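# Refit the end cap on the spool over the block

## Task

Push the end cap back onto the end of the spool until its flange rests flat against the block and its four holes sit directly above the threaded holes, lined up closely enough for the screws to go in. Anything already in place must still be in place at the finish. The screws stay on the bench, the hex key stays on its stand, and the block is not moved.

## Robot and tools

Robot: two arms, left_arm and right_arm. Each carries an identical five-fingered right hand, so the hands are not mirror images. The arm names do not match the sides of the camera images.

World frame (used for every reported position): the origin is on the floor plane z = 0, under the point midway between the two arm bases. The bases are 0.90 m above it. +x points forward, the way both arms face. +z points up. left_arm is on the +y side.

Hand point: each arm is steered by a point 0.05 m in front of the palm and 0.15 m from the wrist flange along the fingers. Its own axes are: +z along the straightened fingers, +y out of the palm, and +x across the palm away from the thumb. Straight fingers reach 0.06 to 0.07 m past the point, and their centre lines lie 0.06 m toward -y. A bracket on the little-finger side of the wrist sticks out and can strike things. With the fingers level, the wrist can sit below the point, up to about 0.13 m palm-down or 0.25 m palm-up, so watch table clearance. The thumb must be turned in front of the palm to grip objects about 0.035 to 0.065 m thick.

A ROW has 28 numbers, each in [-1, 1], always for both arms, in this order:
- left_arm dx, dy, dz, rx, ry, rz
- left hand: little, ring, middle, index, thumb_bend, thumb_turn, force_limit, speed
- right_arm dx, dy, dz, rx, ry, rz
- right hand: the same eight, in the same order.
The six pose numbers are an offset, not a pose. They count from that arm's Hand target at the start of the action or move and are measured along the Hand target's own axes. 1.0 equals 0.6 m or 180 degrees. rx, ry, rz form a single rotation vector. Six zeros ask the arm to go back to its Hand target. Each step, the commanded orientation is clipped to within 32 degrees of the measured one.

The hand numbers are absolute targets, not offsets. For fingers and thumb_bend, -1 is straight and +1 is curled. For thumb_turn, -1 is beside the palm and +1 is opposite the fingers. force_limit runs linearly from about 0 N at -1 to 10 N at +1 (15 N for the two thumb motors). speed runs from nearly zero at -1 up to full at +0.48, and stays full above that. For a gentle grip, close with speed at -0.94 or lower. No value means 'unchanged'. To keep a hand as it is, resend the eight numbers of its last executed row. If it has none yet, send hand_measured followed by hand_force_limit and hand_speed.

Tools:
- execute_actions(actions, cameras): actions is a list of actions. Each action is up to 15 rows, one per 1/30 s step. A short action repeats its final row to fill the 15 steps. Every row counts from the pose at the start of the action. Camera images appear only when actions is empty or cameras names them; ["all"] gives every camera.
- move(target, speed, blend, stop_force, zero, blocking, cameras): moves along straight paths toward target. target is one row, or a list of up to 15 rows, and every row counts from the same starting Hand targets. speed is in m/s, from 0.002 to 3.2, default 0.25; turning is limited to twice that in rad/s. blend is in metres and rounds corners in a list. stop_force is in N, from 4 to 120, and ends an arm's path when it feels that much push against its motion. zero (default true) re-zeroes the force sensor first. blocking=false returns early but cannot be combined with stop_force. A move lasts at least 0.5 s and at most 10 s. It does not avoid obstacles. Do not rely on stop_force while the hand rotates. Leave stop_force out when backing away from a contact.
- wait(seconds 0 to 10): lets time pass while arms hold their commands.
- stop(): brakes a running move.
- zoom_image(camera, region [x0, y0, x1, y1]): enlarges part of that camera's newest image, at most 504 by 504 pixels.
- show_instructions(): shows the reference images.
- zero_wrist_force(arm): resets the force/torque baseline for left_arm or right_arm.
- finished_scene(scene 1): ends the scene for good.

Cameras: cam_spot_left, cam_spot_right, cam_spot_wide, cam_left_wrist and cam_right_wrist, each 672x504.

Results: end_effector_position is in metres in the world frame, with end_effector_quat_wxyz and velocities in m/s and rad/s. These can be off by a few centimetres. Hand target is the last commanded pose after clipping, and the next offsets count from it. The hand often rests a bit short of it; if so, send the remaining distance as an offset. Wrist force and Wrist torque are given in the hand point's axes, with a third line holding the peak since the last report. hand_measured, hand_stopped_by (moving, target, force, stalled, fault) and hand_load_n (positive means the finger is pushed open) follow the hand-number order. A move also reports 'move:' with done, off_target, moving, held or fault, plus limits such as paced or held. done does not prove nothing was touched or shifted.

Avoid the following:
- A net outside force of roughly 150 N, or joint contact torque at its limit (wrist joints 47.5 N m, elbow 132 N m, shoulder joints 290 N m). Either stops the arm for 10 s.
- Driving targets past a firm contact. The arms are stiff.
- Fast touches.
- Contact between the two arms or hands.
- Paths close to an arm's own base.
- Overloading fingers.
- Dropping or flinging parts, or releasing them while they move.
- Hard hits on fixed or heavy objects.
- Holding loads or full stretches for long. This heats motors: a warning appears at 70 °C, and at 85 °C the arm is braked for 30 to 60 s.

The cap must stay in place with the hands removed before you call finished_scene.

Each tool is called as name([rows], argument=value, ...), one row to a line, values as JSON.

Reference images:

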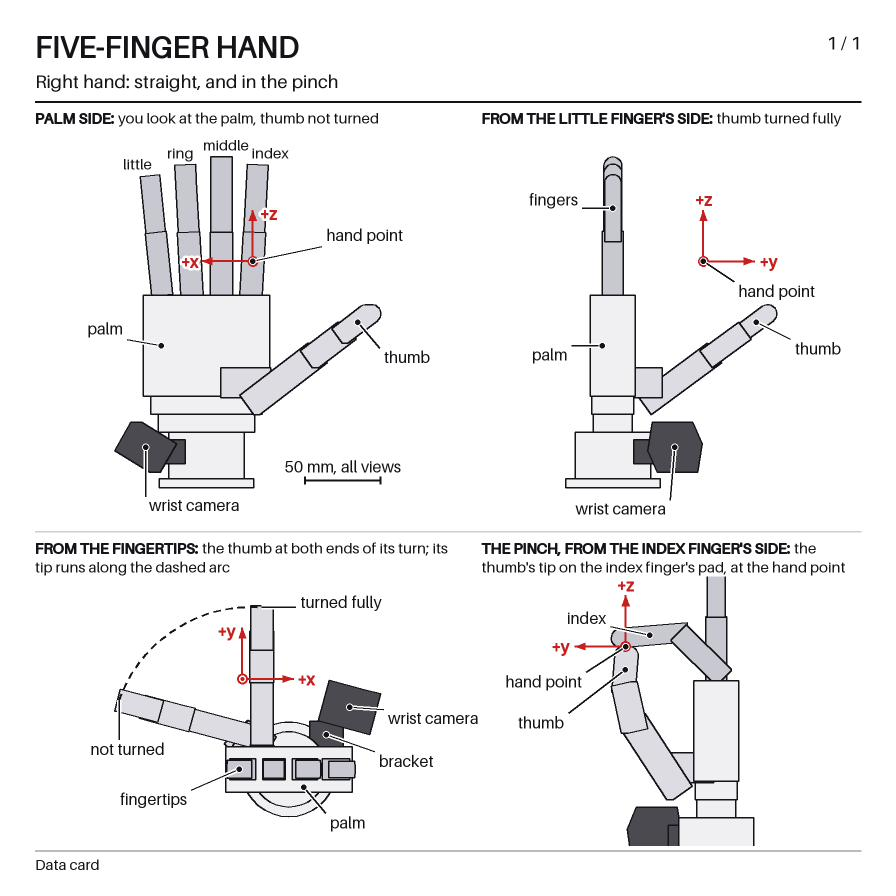

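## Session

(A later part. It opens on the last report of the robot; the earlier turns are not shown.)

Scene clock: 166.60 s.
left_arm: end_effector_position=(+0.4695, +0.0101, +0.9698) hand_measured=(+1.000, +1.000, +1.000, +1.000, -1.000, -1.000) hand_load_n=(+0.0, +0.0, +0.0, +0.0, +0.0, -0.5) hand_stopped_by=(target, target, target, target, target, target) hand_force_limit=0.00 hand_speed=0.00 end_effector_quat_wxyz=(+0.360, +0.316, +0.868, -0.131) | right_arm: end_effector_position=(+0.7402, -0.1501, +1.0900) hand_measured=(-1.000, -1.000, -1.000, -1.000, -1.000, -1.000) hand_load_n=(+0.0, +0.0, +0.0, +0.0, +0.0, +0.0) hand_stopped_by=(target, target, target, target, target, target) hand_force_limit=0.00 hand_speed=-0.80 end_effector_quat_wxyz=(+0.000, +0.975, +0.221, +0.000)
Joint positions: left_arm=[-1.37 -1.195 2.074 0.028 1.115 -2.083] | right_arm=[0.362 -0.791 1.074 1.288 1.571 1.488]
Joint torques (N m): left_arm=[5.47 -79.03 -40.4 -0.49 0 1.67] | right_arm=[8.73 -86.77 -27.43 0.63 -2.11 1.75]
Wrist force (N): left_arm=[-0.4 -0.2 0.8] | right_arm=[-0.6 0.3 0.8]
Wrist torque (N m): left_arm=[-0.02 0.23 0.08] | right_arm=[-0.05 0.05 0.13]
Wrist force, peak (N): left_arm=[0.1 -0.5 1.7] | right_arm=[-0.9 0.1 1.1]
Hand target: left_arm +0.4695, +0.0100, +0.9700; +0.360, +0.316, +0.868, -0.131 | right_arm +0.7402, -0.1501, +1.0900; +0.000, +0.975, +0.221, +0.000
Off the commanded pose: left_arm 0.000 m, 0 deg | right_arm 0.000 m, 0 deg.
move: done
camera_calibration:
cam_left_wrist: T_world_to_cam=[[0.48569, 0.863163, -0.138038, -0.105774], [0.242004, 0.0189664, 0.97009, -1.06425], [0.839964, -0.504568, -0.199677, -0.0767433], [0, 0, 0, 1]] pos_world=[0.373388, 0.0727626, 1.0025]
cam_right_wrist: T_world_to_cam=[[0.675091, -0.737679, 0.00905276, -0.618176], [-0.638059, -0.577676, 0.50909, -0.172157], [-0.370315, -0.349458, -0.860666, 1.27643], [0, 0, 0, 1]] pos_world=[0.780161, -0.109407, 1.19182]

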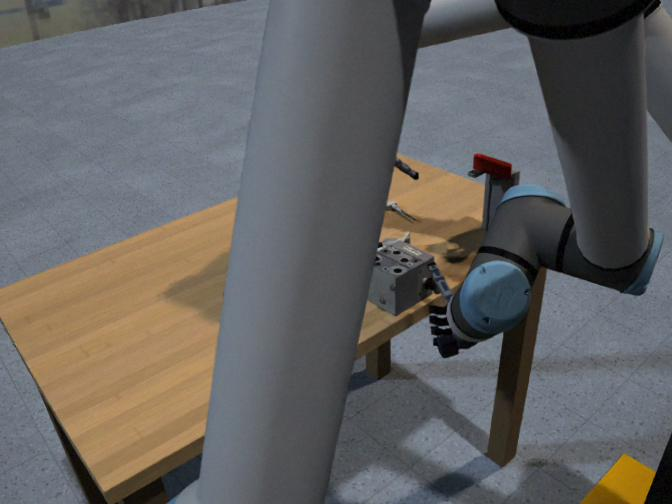

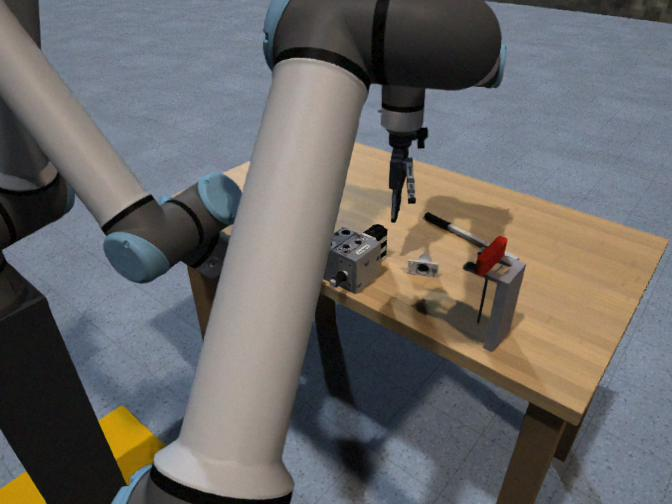

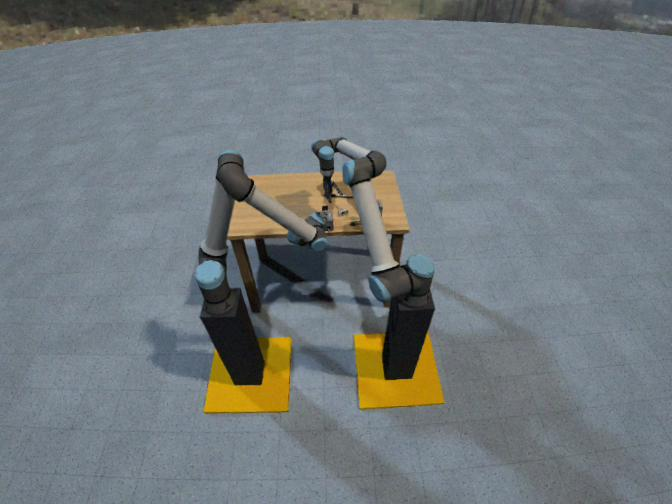

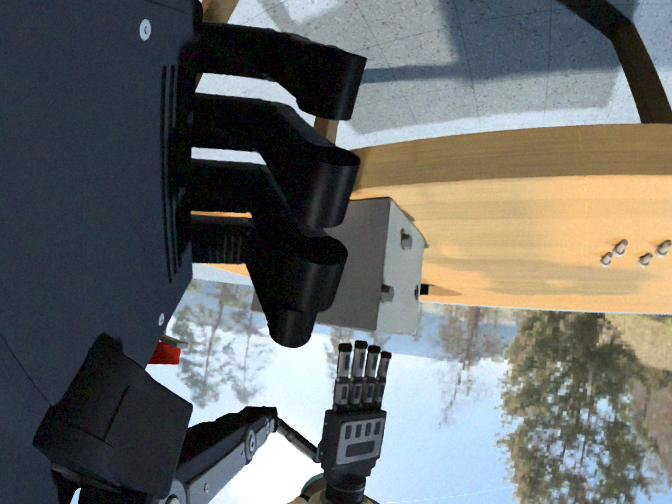

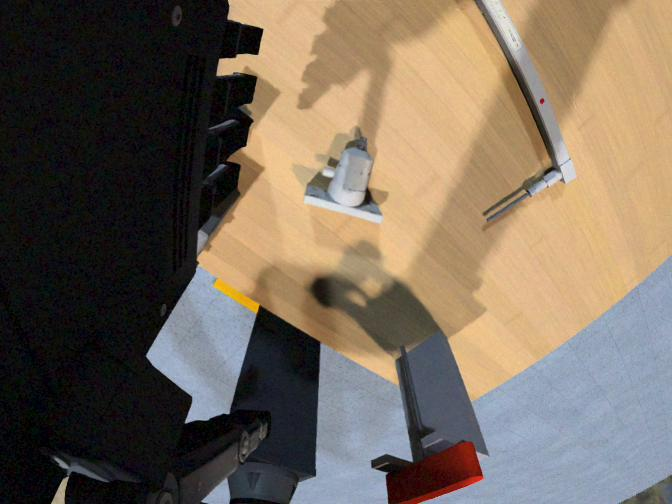

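move(target=[0,0,0,0,0,0,-1,-1,-1,-1,-1,-1,0,0,0,0,0,0,0,0,-1,-1,-1,-1,-1,-1,0,-0.8], cameras=["cam_left_wrist"])

zoom_image(camera="cam_left_wrist", region=[230, 180, 450, 360])

Scene clock: 170.63 s.
left_arm: end_effector_position=(+0.4695, +0.0099, +0.9700) hand_measured=(-1.000, -1.000, -1.000, -1.000, -1.000, -1.000) hand_load_n=(+0.0, +0.0, +0.0, -0.5, +0.0, -0.5) hand_stopped_by=(target, target, target, target, target, target) hand_force_limit=0.00 hand_speed=0.00 end_effector_quat_wxyz=(+0.360, +0.316, +0.868, -0.131) | right_arm: end_effector_position=(+0.7402, -0.1501, +1.0900) hand_measured=(-1.000, -1.000, -1.000, -1.000, -1.000, -1.000) hand_load_n=(+0.0, +0.0, +0.0, +0.0, +0.0, +0.0) hand_stopped_by=(target, target, target, target, target, target) hand_force_limit=0.00 hand_speed=-0.80 end_effector_quat_wxyz=(+0.000, +0.975, +0.221, +0.000)
Joint positions: left_arm=[-1.37 -1.195 2.073 0.028 1.115 -2.083] | right_arm=[0.362 -0.791 1.074 1.288 1.571 1.488]
Joint torques (N m): left_arm=[5.68 -79.74 -37.68 0.92 -1.83 0.71] | right_arm=[6.38 -90.13 -28.32 0.92 -2.2 0.49]
Wrist force (N): left_arm=[-0.7 -0.5 0.7] | right_arm=[-0.8 0.2 0.7]
Wrist torque (N m): left_arm=[-0.06 0.30 0.04] | right_arm=[-0.06 0.08 0.13]
Wrist force, peak (N): left_arm=[-0.8 -0.3 1.0] | right_arm=[-0.9 -0.1 1.2]
Hand target: left_arm +0.4695, +0.0100, +0.9700; +0.360, +0.316, +0.868, -0.131 | right_arm +0.7402, -0.1501, +1.0900; +0.000, +0.975, +0.221, +0.000
Off the commanded pose: left_arm 0.000 m, 0 deg | right_arm 0.000 m, 0 deg.
move: done
camera_calibration:
cam_left_wrist: T_world_to_cam=[[0.485744, 0.863089, -0.138309, -0.105467], [0.241802, 0.0193775, 0.970132, -1.06437], [0.839991, -0.504679, -0.199284, -0.0772517], [0, 0, 0, 1]] pos_world=[0.373486, 0.0726649, 1.0026]
Images, in order (width x height): cam_left_wrist 672x504.

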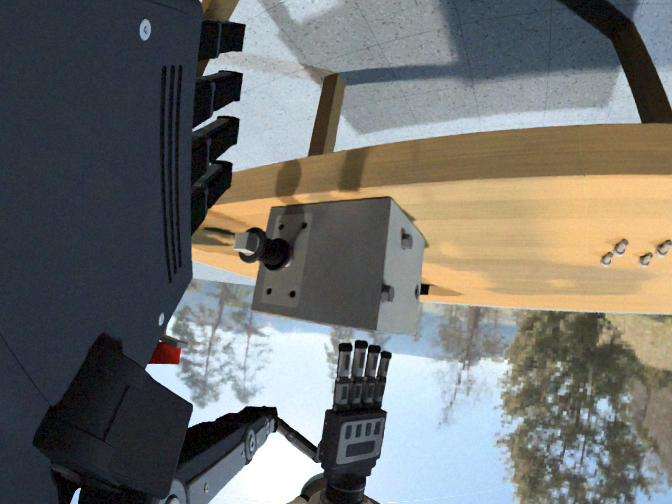

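Scaled by 2.291 from the camera's 672x504 image, which has a finer 960x720 frame.

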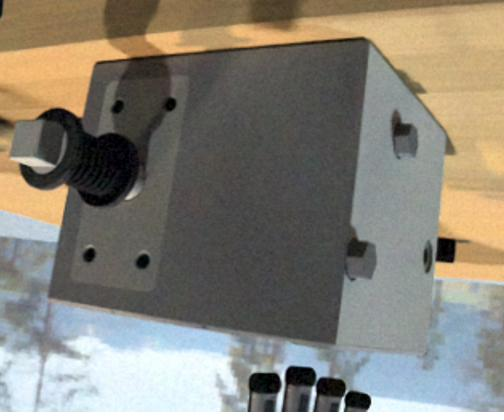

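zoom_image(camera="cam_left_wrist", region=[230, 195, 330, 325])

Scaled by 3.877 from the camera's 672x504 image, which has a finer 960x720 frame.

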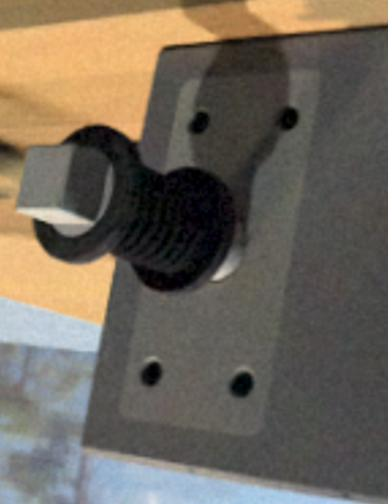

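move(target=[0.1277,0.0675,-0.1983,0,0,0,-1,-1,-1,-1,-1,-1,0,0,-0.0539,0.0386,0.1167,0.3333,0,0,-1,-1,-0.5,-0.5,-0.6,1,0,0], speed=0.4, cameras=["all"])

zoom_image(camera="cam_right_wrist", region=[200, 150, 500, 400])

Scene clock: 200.90 s.
left_arm: end_effector_position=(+0.3896, +0.1300, +0.9999) hand_measured=(-1.000, -1.000, -1.000, -1.000, -1.000, -1.000) hand_load_n=(+0.0, +0.0, -0.5, +0.0, +0.0, +0.0) hand_stopped_by=(target, target, target, target, target, target) hand_force_limit=0.00 hand_speed=0.00 end_effector_quat_wxyz=(+0.360, +0.316, +0.868, -0.131) | right_arm: end_effector_position=(+0.7210, -0.1849, +1.0199) hand_measured=(-1.000, -1.000, -0.500, -0.500, -0.600, +1.000) hand_load_n=(+0.0, +0.0, +0.0, +0.0, +0.0, +0.0) hand_stopped_by=(target, target, target, target, target, target) hand_force_limit=0.00 hand_speed=0.00 end_effector_quat_wxyz=(-0.488, +0.845, +0.191, -0.110)
Joint positions: left_arm=[-1.525 -1.425 2.339 0.061 1.023 -2.225] | right_arm=[0.027 -0.687 1.308 1.563 0.658 0.844]
Joint torques (N m): left_arm=[1.39 -19.55 -38.53 -0.44 1.14 1.15] | right_arm=[-0.75 -81.67 -43.38 6.22 -3.91 -2.42]
Wrist force (N): left_arm=[-0.7 0.7 0.4] | right_arm=[0.6 1.6 0.5]
Wrist torque (N m): left_arm=[0.17 0.22 -0.14] | right_arm=[0.26 -0.02 0.09]
Wrist force, peak (N): left_arm=[-1.6 -0.7 1.1] | right_arm=[0.3 3.0 0.2]
Hand target: left_arm +0.3896, +0.1299, +0.9999; +0.360, +0.316, +0.868, -0.131 | right_arm +0.7210, -0.1849, +1.0199; -0.488, +0.845, +0.191, -0.110
Off the commanded pose: left_arm 0.000 m, 0 deg | right_arm 0.000 m, 0 deg.
move: done
camera_calibration:
cam_left_wrist: T_world_to_cam=[[0.485744, 0.863089, -0.138309, -0.166164], [0.241802, 0.0193775, 0.970132, -1.07648], [0.839991, -0.504679, -0.199284, 0.056454], [0, 0, 0, 1]] pos_world=[0.293586, 0.192765, 1.0326]
cam_right_wrist: T_world_to_cam=[[0.472555, -0.313342, -0.823716, 0.443598], [-0.501313, -0.864286, 0.0411776, 0.156778], [-0.724829, 0.393481, -0.565505, 1.28888], [0, 0, 0, 1]] pos_world=[0.803189, -0.232652, 1.08781]

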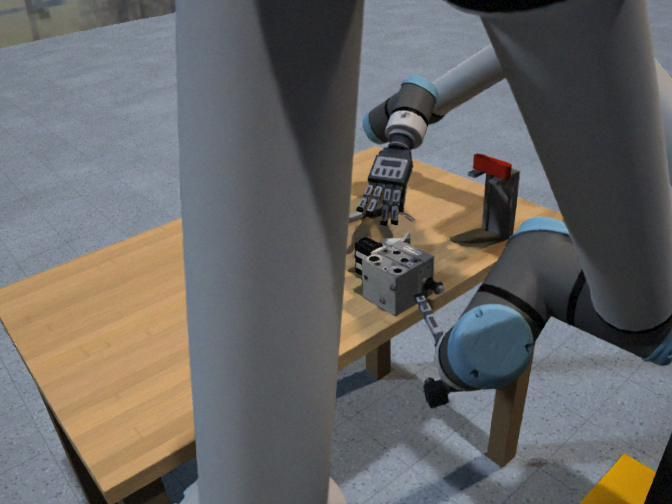

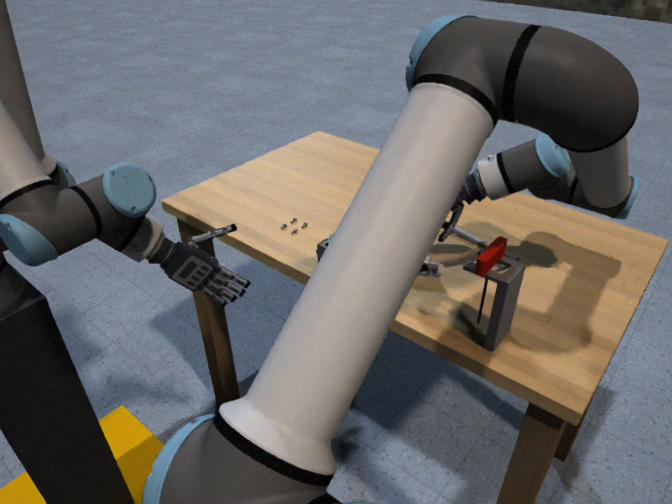

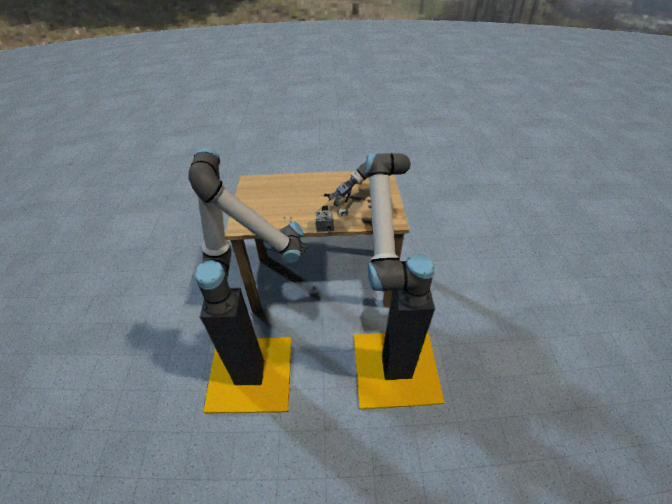

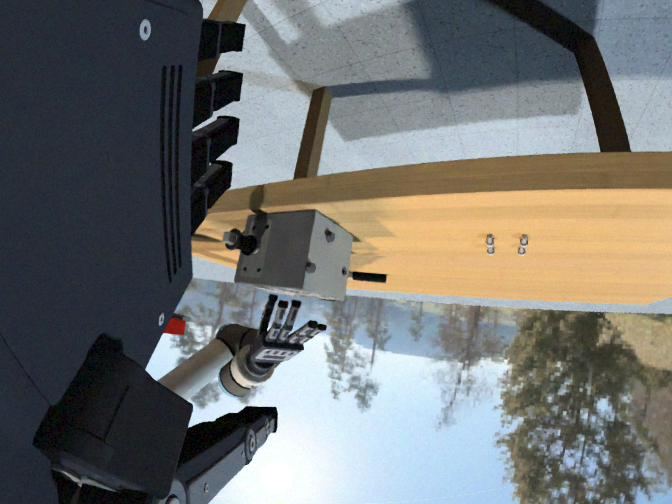

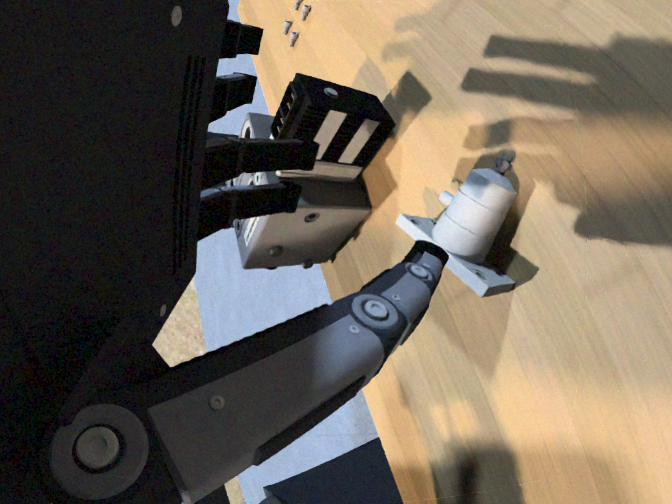

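Scaled by 1.680 from the camera's 672x504 image, which has a finer 960x720 frame.

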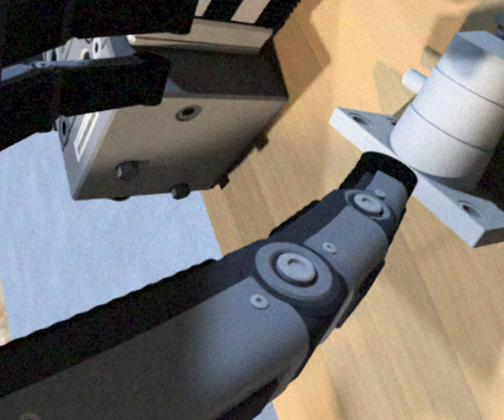

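zoom_image(camera="cam_right_wrist", region=[385, 140, 535, 310])

Scaled by 2.965 from the camera's 672x504 image, which has a finer 960x720 frame.

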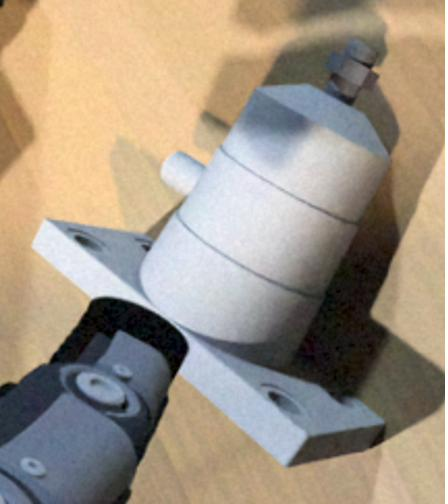

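move(target=[0,0,0,0,0,0,-1,-1,-1,-1,-1,-1,0,0,0.0055,0.0640,0.0392,0,0,0,-1,-1,-0.5,-0.5,-0.6,1,0,0], speed=0.2, cameras=["cam_spot_left","cam_spot_right","cam_left_wrist","cam_right_wrist"])

zoom_image(camera="cam_right_wrist", region=[280, 130, 480, 320])

Scene clock: 217.63 s.
left_arm: end_effector_position=(+0.3896, +0.1299, +0.9999) hand_measured=(-1.000, -1.000, -1.000, -1.000, -1.000, -1.000) hand_load_n=(+0.0, +0.0, +0.0, +0.0, +0.0, +0.0) hand_stopped_by=(target, target, target, target, target, target) hand_force_limit=0.00 hand_speed=0.00 end_effector_quat_wxyz=(+0.360, +0.316, +0.868, -0.131) | right_arm: end_effector_position=(+0.7236, -0.1824, +0.9749) hand_measured=(-1.000, -1.000, -0.500, -0.500, -0.600, +1.000) hand_load_n=(+0.0, +0.0, +0.0, +0.0, +0.0, +0.0) hand_stopped_by=(target, target, target, target, target, target) hand_force_limit=0.00 hand_speed=0.00 end_effector_quat_wxyz=(-0.488, +0.845, +0.191, -0.110)
Joint positions: left_arm=[-1.525 -1.425 2.339 0.061 1.023 -2.225] | right_arm=[0.03 -0.637 1.303 1.514 0.656 0.848]
Joint torques (N m): left_arm=[6.15 -21.99 -38.55 -0.62 1.24 0.59] | right_arm=[4.19 -97.93 -34.62 7.28 -3.53 2.03]
Wrist force (N): left_arm=[-0.7 0.8 0.7] | right_arm=[0.5 1.8 0.6]
Wrist torque (N m): left_arm=[0.16 0.21 -0.14] | right_arm=[0.29 -0.04 0.07]
Wrist force, peak (N): left_arm=[-1.2 0.7 0.9] | right_arm=[0.6 3.1 1.3]
Hand target: left_arm +0.3896, +0.1299, +0.9999; +0.360, +0.316, +0.868, -0.131 | right_arm +0.7235, -0.1824, +0.9749; -0.488, +0.845, +0.191, -0.110
Off the commanded pose: left_arm 0.000 m, 0 deg | right_arm 0.000 m, 0 deg.
move: done
camera_calibration:
cam_left_wrist: T_world_to_cam=[[0.485744, 0.863089, -0.138309, -0.166091], [0.241802, 0.0193775, 0.970132, -1.07638], [0.839991, -0.504679, -0.199284, 0.0563837], [0, 0, 0, 1]] pos_world=[0.293586, 0.192665, 1.0325]
cam_right_wrist: T_world_to_cam=[[0.47275, -0.313166, -0.823671, 0.405969], [-0.501299, -0.864307, 0.0408927, 0.162325], [-0.724711, 0.393574, -0.565591, 1.26428], [0, 0, 0, 1]] pos_world=[0.805689, -0.230152, 1.04281]
Images, in order (width x height): cam_spot_left 672x504, cam_spot_right 672x504, cam_left_wrist 672x504, cam_right_wrist 672x504.

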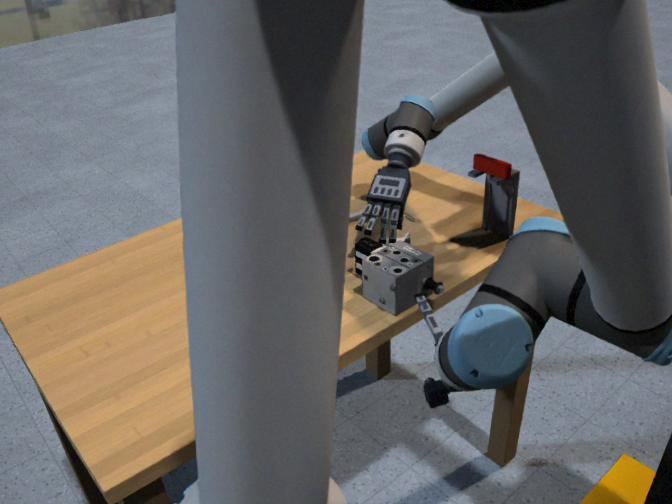

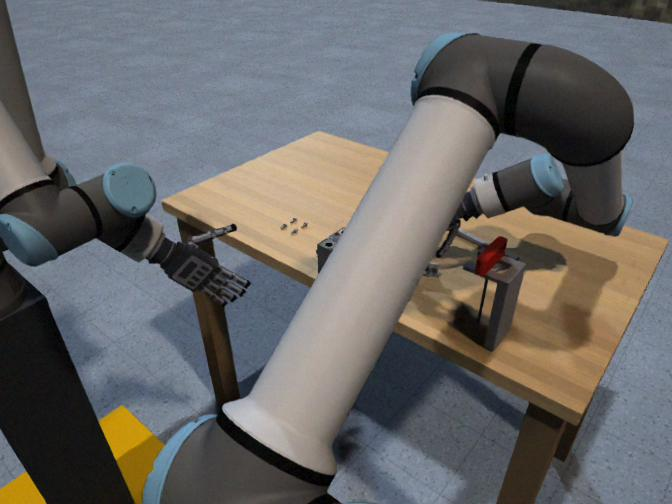

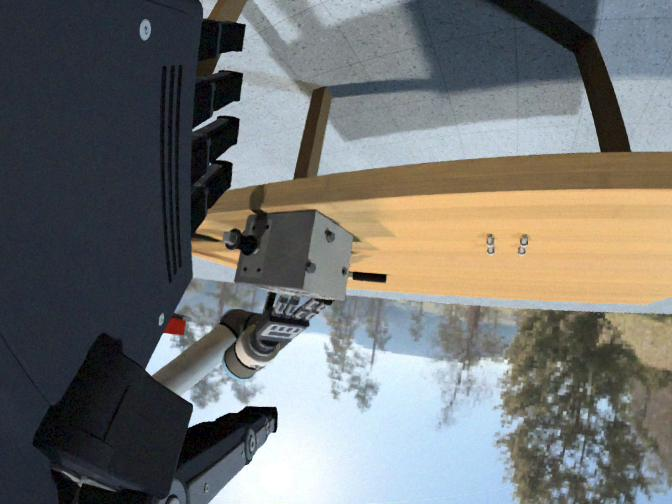

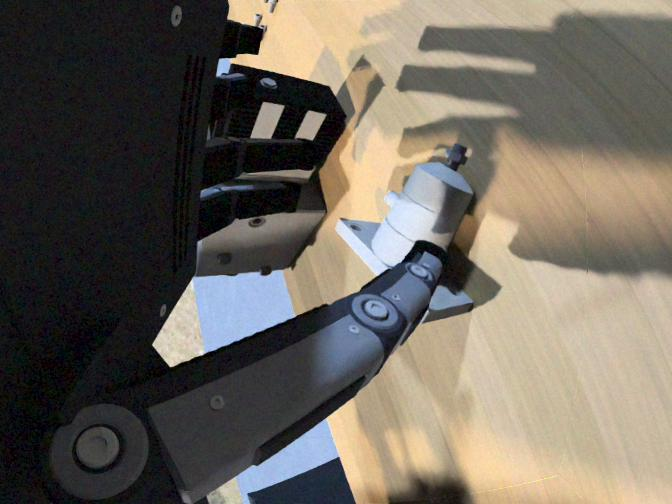

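Scaled by 2.520 from the camera's 672x504 image, which has a finer 960x720 frame.

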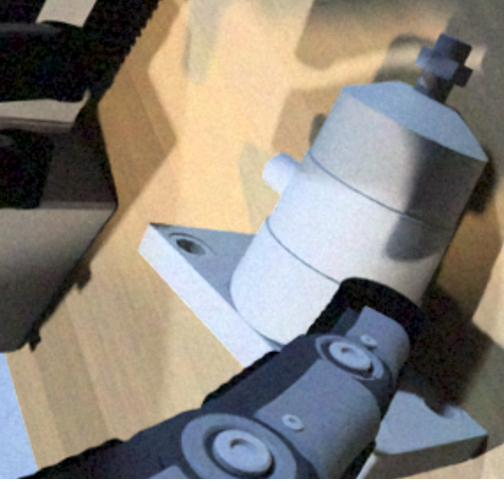

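move(target=[0,0,0,0,0,0,-1,-1,-1,-1,-1,-1,0,0,0.0012,0.0519,0.0265,0,0,0,-1,-1,-0.5,-0.5,-0.6,1,0,0], speed=0.06, stop_force=8, cameras=["cam_right_wrist"])

zoom_image(camera="cam_right_wrist", region=[230, 100, 460, 310])

Scene clock: 229.13 s.
left_arm: end_effector_position=(+0.3896, +0.1299, +0.9999) hand_measured=(-1.000, -1.000, -1.000, -1.000, -1.000, -1.000) hand_load_n=(+0.0, +0.0, +0.0, +0.0, +0.0, +0.0) hand_stopped_by=(target, target, target, target, target, target) hand_force_limit=0.00 hand_speed=0.00 end_effector_quat_wxyz=(+0.360, +0.316, +0.868, -0.131) | right_arm: end_effector_position=(+0.7250, -0.1838, +0.9400) hand_measured=(-1.000, -1.000, -0.500, -0.500, -0.600, +1.000) hand_load_n=(+0.0, +0.0, +0.0, +0.0, +0.0, +0.5) hand_stopped_by=(target, target, target, target, target, target) hand_force_limit=0.00 hand_speed=0.00 end_effector_quat_wxyz=(-0.488, +0.845, +0.191, -0.110)
Joint positions: left_arm=[-1.525 -1.425 2.339 0.061 1.023 -2.225] | right_arm=[0.028 -0.598 1.3 1.481 0.657 0.846]
Joint torques (N m): left_arm=[5.07 -23.23 -37.43 -0.64 1.05 1.89] | right_arm=[-3.08 -98.78 -28.59 6.83 -1.1 -0.19]
Wrist force (N): left_arm=[-0.6 0.6 0.6] | right_arm=[0.6 1.9 0.7]
Wrist torque (N m): left_arm=[0.14 0.18 -0.13] | right_arm=[0.29 -0.05 0.24]
Wrist force, peak (N): left_arm=[-1.2 1.2 0.6] | right_arm=[0.4 2.5 1.2]
Hand target: left_arm +0.3896, +0.1299, +0.9999; +0.360, +0.316, +0.868, -0.131 | right_arm +0.7249, -0.1838, +0.9400; -0.488, +0.845, +0.191, -0.110
Off the commanded pose: left_arm 0.000 m, 0 deg | right_arm 0.000 m, 0 deg.
move: done
camera_calibration:
cam_right_wrist: T_world_to_cam=[[0.472649, -0.313205, -0.823715, 0.376239], [-0.501335, -0.864283, 0.0409641, 0.163207], [-0.724753, 0.393595, -0.565523, 1.24608], [0, 0, 0, 1]] pos_world=[0.807089, -0.231552, 1.00791]
Images, in order (width x height): cam_right_wrist 672x504.

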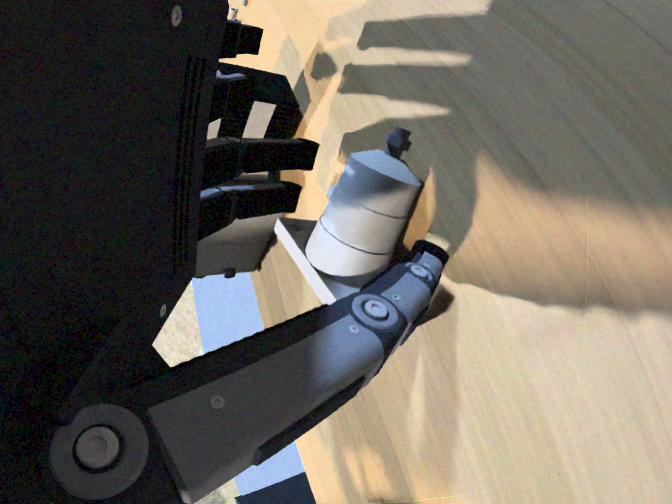

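Scaled by 2.191 from the camera's 672x504 image, which has a finer 960x720 frame.

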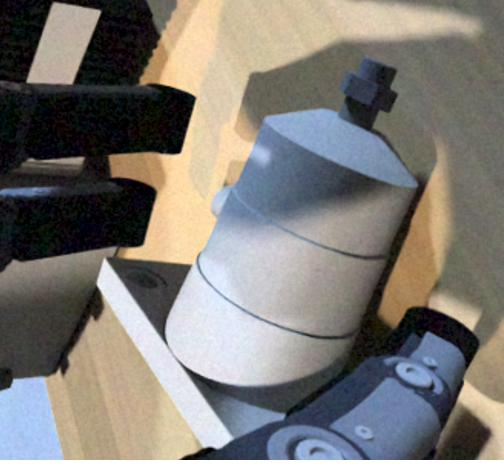

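move(target=[0,0,0,0,0,0,-1,-1,-1,-1,-1,-1,0,0,0,0,0,0,0,0,-1,-1,-0.25,-0.25,-0.45,1,-0.6,-0.8], cameras=["cam_right_wrist"])

zoom_image(camera="cam_right_wrist", region=[230, 100, 460, 310])

Scene clock: 238.27 s.
left_arm: end_effector_position=(+0.3896, +0.1299, +0.9999) hand_measured=(-1.000, -1.000, -1.000, -1.000, -1.000, -1.000) hand_load_n=(+0.0, +0.0, +0.0, +0.0, +0.0, +0.0) hand_stopped_by=(target, target, target, target, target, target) hand_force_limit=0.00 hand_speed=0.00 end_effector_quat_wxyz=(+0.360, +0.316, +0.868, -0.131) | right_arm: end_effector_position=(+0.7249, -0.1838, +0.9400) hand_measured=(-1.000, -1.000, -0.250, -0.300, -0.498, +1.000) hand_load_n=(+0.0, +0.0, +0.0, +2.5, +3.5, -0.5) hand_stopped_by=(target, target, target, force, force, target) hand_force_limit=-0.60 hand_speed=-0.80 end_effector_quat_wxyz=(-0.488, +0.845, +0.191, -0.110)
Joint positions: left_arm=[-1.525 -1.425 2.339 0.061 1.023 -2.225] | right_arm=[0.028 -0.598 1.3 1.481 0.657 0.846]
Joint torques (N m): left_arm=[5.7 -22.72 -37.89 -0.4 1.31 1.89] | right_arm=[5.62 -97.53 -21.81 5.92 -3.2 1.48]
Wrist force (N): left_arm=[-0.4 0.7 0.3] | right_arm=[0.2 1.4 0.3]
Wrist torque (N m): left_arm=[0.18 0.17 -0.13] | right_arm=[0.29 -0.01 0.22]
Wrist force, peak (N): left_arm=[-0.8 1.1 0.6] | right_arm=[0.4 2.2 0.8]
Hand target: left_arm +0.3896, +0.1299, +0.9999; +0.360, +0.316, +0.868, -0.131 | right_arm +0.7249, -0.1838, +0.9400; -0.488, +0.845, +0.191, -0.110
Off the commanded pose: left_arm 0.000 m, 0 deg | right_arm 0.000 m, 0 deg.
move: done
camera_calibration:
cam_right_wrist: T_world_to_cam=[[0.472513, -0.313226, -0.823784, 0.376414], [-0.501334, -0.864279, 0.0410635, 0.163108], [-0.724841, 0.393588, -0.565414, 1.24604], [0, 0, 0, 1]] pos_world=[0.807089, -0.231552, 1.00791]
Images, in order (width x height): cam_right_wrist 672x504.

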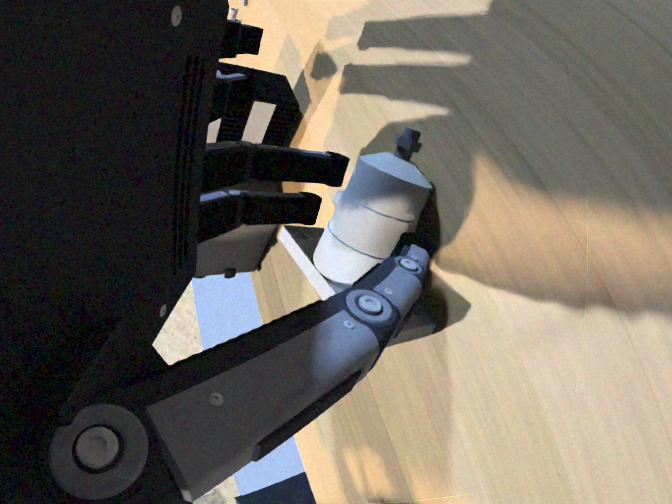

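Scaled by 2.191 from the camera's 672x504 image, which has a finer 960x720 frame.

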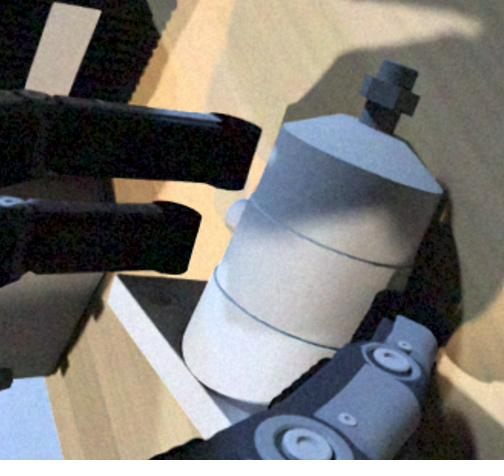

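move([
  [0,0,0,0,0,0,-1,-1,-1,-1,-1,-1,0,0,0,0,0,0,0,0,-1,-1,-0.6,-0.55,-0.65,1,0,0],
  [0,0,0,0,0,0,-1,-1,-1,-1,-1,-1,0,0,0.0358,0.0046,-0.0079,0,0,0,-1,-1,-0.6,-0.55,-0.65,0.8,0,0],
], cameras=["cam_right_wrist"], speed=0.1)

zoom_image(camera="cam_right_wrist", region=[230, 100, 460, 310])

Scene clock: 303.13 s.
left_arm: end_effector_position=(+0.3896, +0.1299, +0.9999) hand_measured=(-1.000, -1.000, -1.000, -1.000, -1.000, -1.000) hand_load_n=(+0.0, +0.0, +0.0, +0.0, +0.0, +0.0) hand_stopped_by=(target, target, target, target, target, target) hand_force_limit=0.00 hand_speed=0.00 end_effector_quat_wxyz=(+0.360, +0.316, +0.868, -0.131) | right_arm: end_effector_position=(+0.7467, -0.1794, +0.9400) hand_measured=(-1.000, -1.000, -0.600, -0.550, -0.650, +0.800) hand_load_n=(+0.0, +0.0, +0.0, +0.0, +0.0, +0.0) hand_stopped_by=(target, target, target, target, target, target) hand_force_limit=0.00 hand_speed=0.00 end_effector_quat_wxyz=(-0.488, +0.845, +0.191, -0.110)
Joint positions: left_arm=[-1.525 -1.425 2.339 0.061 1.023 -2.225] | right_arm=[0.032 -0.568 1.235 1.512 0.655 0.852]
Joint torques (N m): left_arm=[4.58 -19.97 -37.25 -0.45 1.49 1.65] | right_arm=[-6.32 -102.12 -20.52 0.57 -0.36 -2.65]
Wrist force (N): left_arm=[-0.6 0.7 0.5] | right_arm=[0.7 2.0 0.3]
Wrist torque (N m): left_arm=[0.16 0.20 -0.13] | right_arm=[0.31 -0.01 0.10]
Wrist force, peak (N): left_arm=[-0.9 1.1 0.5] | right_arm=[0.8 2.4 0.3]
Hand target: left_arm +0.3896, +0.1299, +0.9999; +0.360, +0.316, +0.868, -0.131 | right_arm +0.7467, -0.1795, +0.9400; -0.488, +0.845, +0.191, -0.110
Off the commanded pose: left_arm 0.000 m, 0 deg | right_arm 0.000 m, 0 deg.
move: done
camera_calibration:
cam_right_wrist: T_world_to_cam=[[0.472578, -0.313114, -0.82379, 0.367434], [-0.501274, -0.864319, 0.0409566, 0.177842], [-0.724841, 0.393589, -0.565414, 1.25998], [0, 0, 0, 1]] pos_world=[0.828789, -0.227153, 1.00781]
Images, in order (width x height): cam_right_wrist 672x504.

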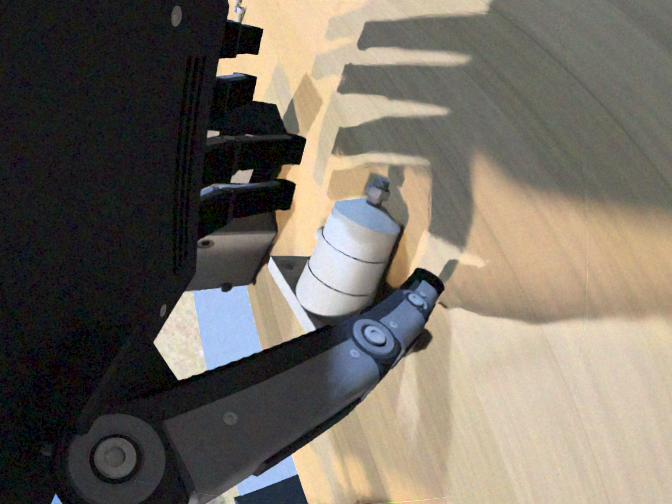

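Scaled by 2.191 from the camera's 672x504 image, which has a finer 960x720 frame.

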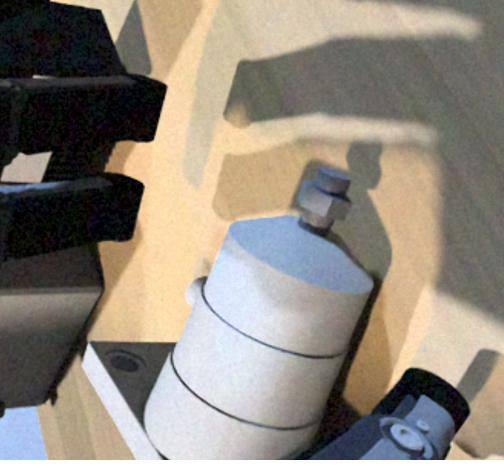

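move([
  [0,0,0,0,0,0,-1,-1,-1,-1,-1,-1,0,0,0.005,0,0,0,0,0,-1,-1,-0.6,-0.55,-0.65,0.7,0,0],
  [0,0,0,0,0,0,-1,-1,-1,-1,-1,-1,0,0,0.005,0,0,0,0,0,-1,-1,-0.6,-0.3,-0.5,0.7,-0.6,-0.8],
], cameras=["cam_right_wrist"], speed=0.1)

zoom_image(camera="cam_right_wrist", region=[230, 120, 460, 330])

Scene clock: 311.23 s.
left_arm: end_effector_position=(+0.3896, +0.1299, +0.9999) hand_measured=(-1.000, -1.000, -1.000, -1.000, -1.000, -1.000) hand_load_n=(+0.0, +0.0, +0.0, +0.0, +0.0, +0.0) hand_stopped_by=(target, target, target, target, target, target) hand_force_limit=0.00 hand_speed=0.00 end_effector_quat_wxyz=(+0.360, +0.316, +0.868, -0.131) | right_arm: end_effector_position=(+0.7494, -0.1782, +0.9400) hand_measured=(-1.000, -1.000, -0.600, -0.300, -0.500, +0.700) hand_load_n=(+0.0, +0.0, +0.0, +0.0, +0.0, +0.0) hand_stopped_by=(target, target, target, target, target, target) hand_force_limit=-0.60 hand_speed=-0.80 end_effector_quat_wxyz=(-0.488, +0.845, +0.191, -0.110)
Joint positions: left_arm=[-1.525 -1.425 2.339 0.061 1.023 -2.225] | right_arm=[0.034 -0.564 1.226 1.515 0.654 0.853]
Joint torques (N m): left_arm=[5.19 -22.31 -37.57 -0.02 1.17 1.88] | right_arm=[8.99 -99.23 -22.3 2.29 -3.2 0.95]
Wrist force (N): left_arm=[-0.9 0.8 0.6] | right_arm=[0.7 1.9 0.2]
Wrist torque (N m): left_arm=[0.17 0.24 -0.14] | right_arm=[0.31 0.00 0.09]
Wrist force, peak (N): left_arm=[-1.4 1.0 0.5] | right_arm=[0.7 2.4 0.2]
Hand target: left_arm +0.3896, +0.1299, +0.9999; +0.360, +0.316, +0.868, -0.131 | right_arm +0.7494, -0.1782, +0.9400; -0.488, +0.845, +0.191, -0.110
Off the commanded pose: left_arm 0.000 m, 0 deg | right_arm 0.000 m, 0 deg.
move: done
camera_calibration:
cam_right_wrist: T_world_to_cam=[[0.472513, -0.313226, -0.823784, 0.366509], [-0.501334, -0.864279, 0.0410635, 0.180235], [-0.724841, 0.393588, -0.565414, 1.26153], [0, 0, 0, 1]] pos_world=[0.831589, -0.225952, 1.00781]
Images, in order (width x height): cam_right_wrist 672x504.

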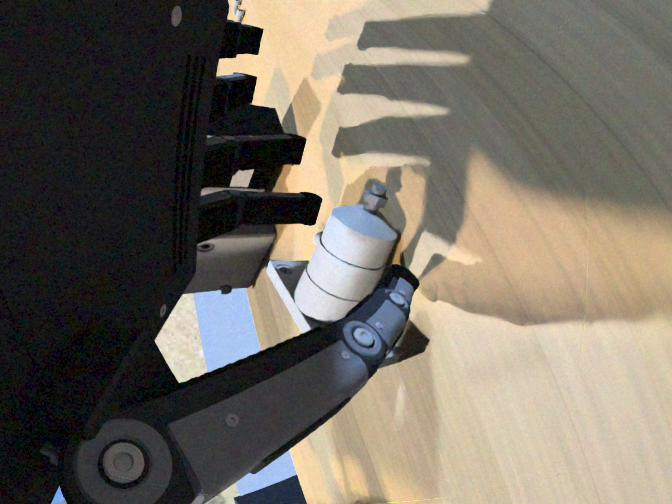

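Scaled by 2.191 from the camera's 672x504 image, which has a finer 960x720 frame.

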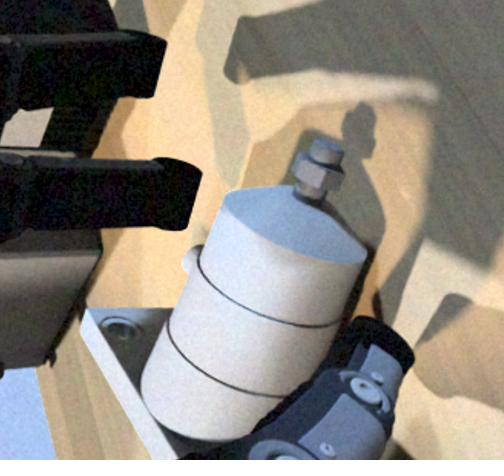

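move([
  [0,0,0,0,0,0,-1,-1,-1,-1,-1,-1,0,0,0.0075,0,0,0,0,0,-1,-1,-0.6,-0.3,-0.5,0.45,0,0],
  [0,0,0,0,0,0,-1,-1,-1,-1,-1,-1,0,0,0.0075,0,0,0,0,0,-1,-1,-0.6,-0.18,-0.5,0.45,-0.6,-0.8],
], cameras=["cam_right_wrist"], speed=0.1)

zoom_image(camera="cam_right_wrist", region=[230, 120, 460, 330])

Scene clock: 319.00 s.
left_arm: end_effector_position=(+0.3896, +0.1299, +0.9999) hand_measured=(-1.000, -1.000, -1.000, -1.000, -1.000, -1.000) hand_load_n=(+0.0, +0.0, +0.0, +0.0, -0.5, +0.0) hand_stopped_by=(target, target, target, target, target, target) hand_force_limit=0.00 hand_speed=0.00 end_effector_quat_wxyz=(+0.360, +0.316, +0.868, -0.131) | right_arm: end_effector_position=(+0.7534, -0.1762, +0.9400) hand_measured=(-1.000, -1.000, -0.600, -0.180, -0.500, +0.450) hand_load_n=(-0.5, -0.5, -0.5, -0.5, +0.0, +0.0) hand_stopped_by=(target, target, target, target, target, target) hand_force_limit=-0.60 hand_speed=-0.80 end_effector_quat_wxyz=(-0.488, +0.845, +0.191, -0.110)
Joint positions: left_arm=[-1.525 -1.425 2.339 0.061 1.023 -2.225] | right_arm=[0.036 -0.558 1.212 1.521 0.653 0.856]
Joint torques (N m): left_arm=[3.36 -21.66 -36.96 -0.28 1 2.18] | right_arm=[-2.14 -101.26 -20.47 1.35 -2.87 0.38]
Wrist force (N): left_arm=[-0.7 1.0 0.7] | right_arm=[0.6 1.8 0.4]
Wrist torque (N m): left_arm=[0.19 0.21 -0.13] | right_arm=[0.28 0.00 0.09]
Wrist force, peak (N): left_arm=[-1.1 0.8 1.0] | right_arm=[0.6 2.4 0.3]
Hand target: left_arm +0.3896, +0.1299, +0.9999; +0.360, +0.316, +0.868, -0.131 | right_arm +0.7534, -0.1762, +0.9400; -0.488, +0.845, +0.191, -0.110
Off the commanded pose: left_arm 0.000 m, 0 deg | right_arm 0.000 m, 0 deg.
move: done
camera_calibration:
cam_right_wrist: T_world_to_cam=[[0.472513, -0.313226, -0.823784, 0.365246], [-0.501334, -0.864279, 0.0410635, 0.183968], [-0.724841, 0.393588, -0.565414, 1.26365], [0, 0, 0, 1]] pos_world=[0.835589, -0.223952, 1.00781]
Images, in order (width x height): cam_right_wrist 672x504.

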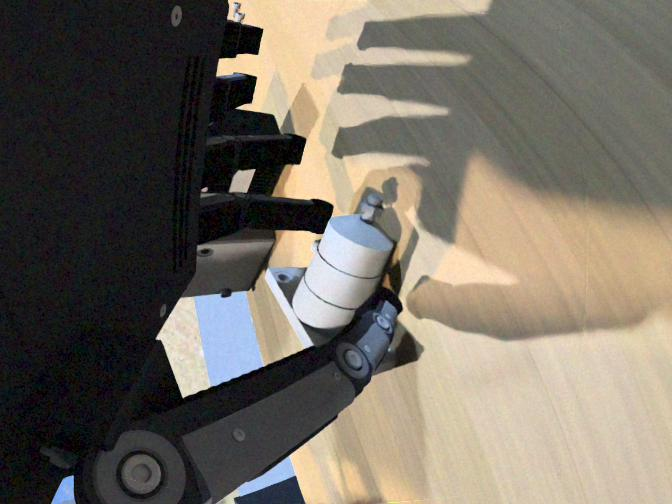

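Scaled by 2.191 from the camera's 672x504 image, which has a finer 960x720 frame.

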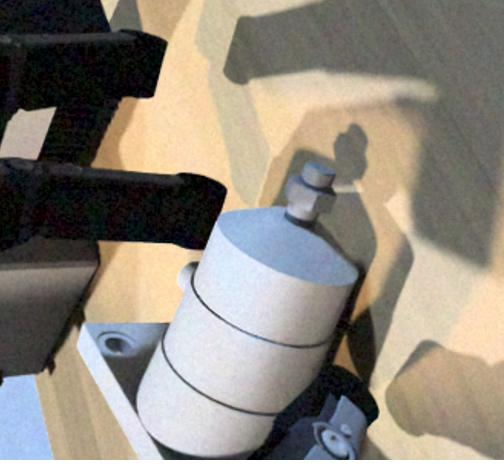

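move(target=[0,0,0,0,0,0,-1,-1,-1,-1,-1,-1,0,0,0,0,0,0,0,0,-1,-1,-0.6,0.3,0.1,0.45,-0.3,-0.8], cameras=["cam_right_wrist"])

zoom_image(camera="cam_right_wrist", region=[230, 120, 460, 330])

Scene clock: 324.23 s.
left_arm: end_effector_position=(+0.3896, +0.1299, +0.9999) hand_measured=(-1.000, -1.000, -1.000, -1.000, -1.000, -1.000) hand_load_n=(+0.0, +0.0, +0.0, +0.0, +0.0, +0.0) hand_stopped_by=(target, target, target, target, target, target) hand_force_limit=0.00 hand_speed=0.00 end_effector_quat_wxyz=(+0.360, +0.316, +0.868, -0.131) | right_arm: end_effector_position=(+0.7534, -0.1762, +0.9400) hand_measured=(-1.000, -1.000, -0.600, -0.036, -0.428, +0.450) hand_load_n=(+0.0, +0.0, +0.0, +5.5, +6.0, +0.5) hand_stopped_by=(target, target, target, force, force, target) hand_force_limit=-0.30 hand_speed=-0.80 end_effector_quat_wxyz=(-0.488, +0.845, +0.191, -0.110)
Joint positions: left_arm=[-1.525 -1.425 2.339 0.061 1.023 -2.225] | right_arm=[0.036 -0.558 1.212 1.521 0.653 0.856]
Joint torques (N m): left_arm=[3.24 -19.29 -37.19 -0.28 1.25 2.12] | right_arm=[-7.9 -101.43 -21.24 1.02 -0.44 -1.72]
Wrist force (N): left_arm=[-0.4 0.7 0.2] | right_arm=[0.7 1.7 -0.2]
Wrist torque (N m): left_arm=[0.19 0.17 -0.12] | right_arm=[0.30 0.02 0.09]
Wrist force, peak (N): left_arm=[-0.6 0.9 1.0] | right_arm=[0.5 2.2 0.4]
Hand target: left_arm +0.3896, +0.1299, +0.9999; +0.360, +0.316, +0.868, -0.131 | right_arm +0.7534, -0.1762, +0.9400; -0.488, +0.845, +0.191, -0.110
Off the commanded pose: left_arm 0.000 m, 0 deg | right_arm 0.000 m, 0 deg.
move: done
camera_calibration:
cam_right_wrist: T_world_to_cam=[[0.472555, -0.313155, -0.823788, 0.365313], [-0.501296, -0.864304, 0.040995, 0.183995], [-0.724841, 0.393589, -0.565414, 1.2637], [0, 0, 0, 1]] pos_world=[0.835589, -0.223952, 1.00791]
Images, in order (width x height): cam_right_wrist 672x504.

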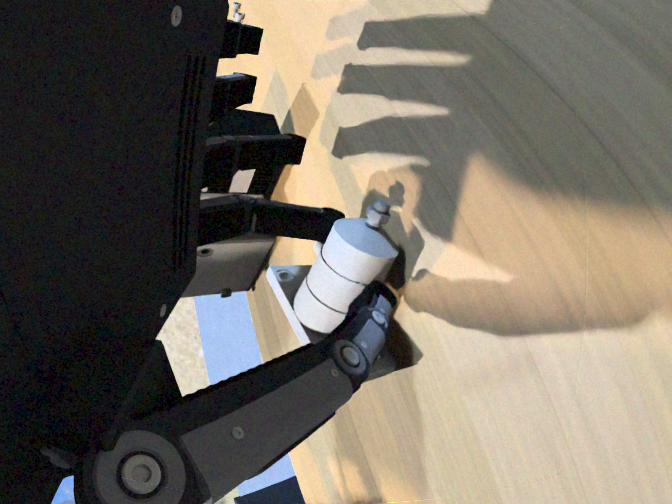

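Scaled by 2.191 from the camera's 672x504 image, which has a finer 960x720 frame.

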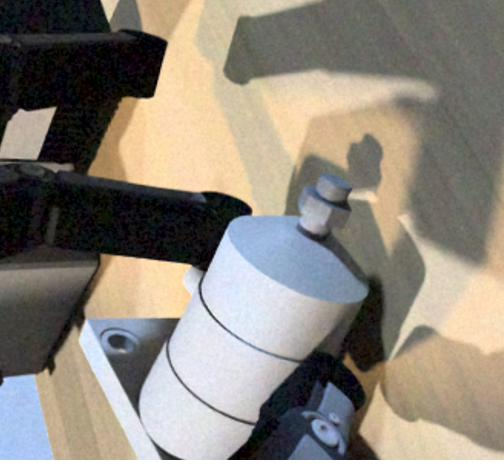

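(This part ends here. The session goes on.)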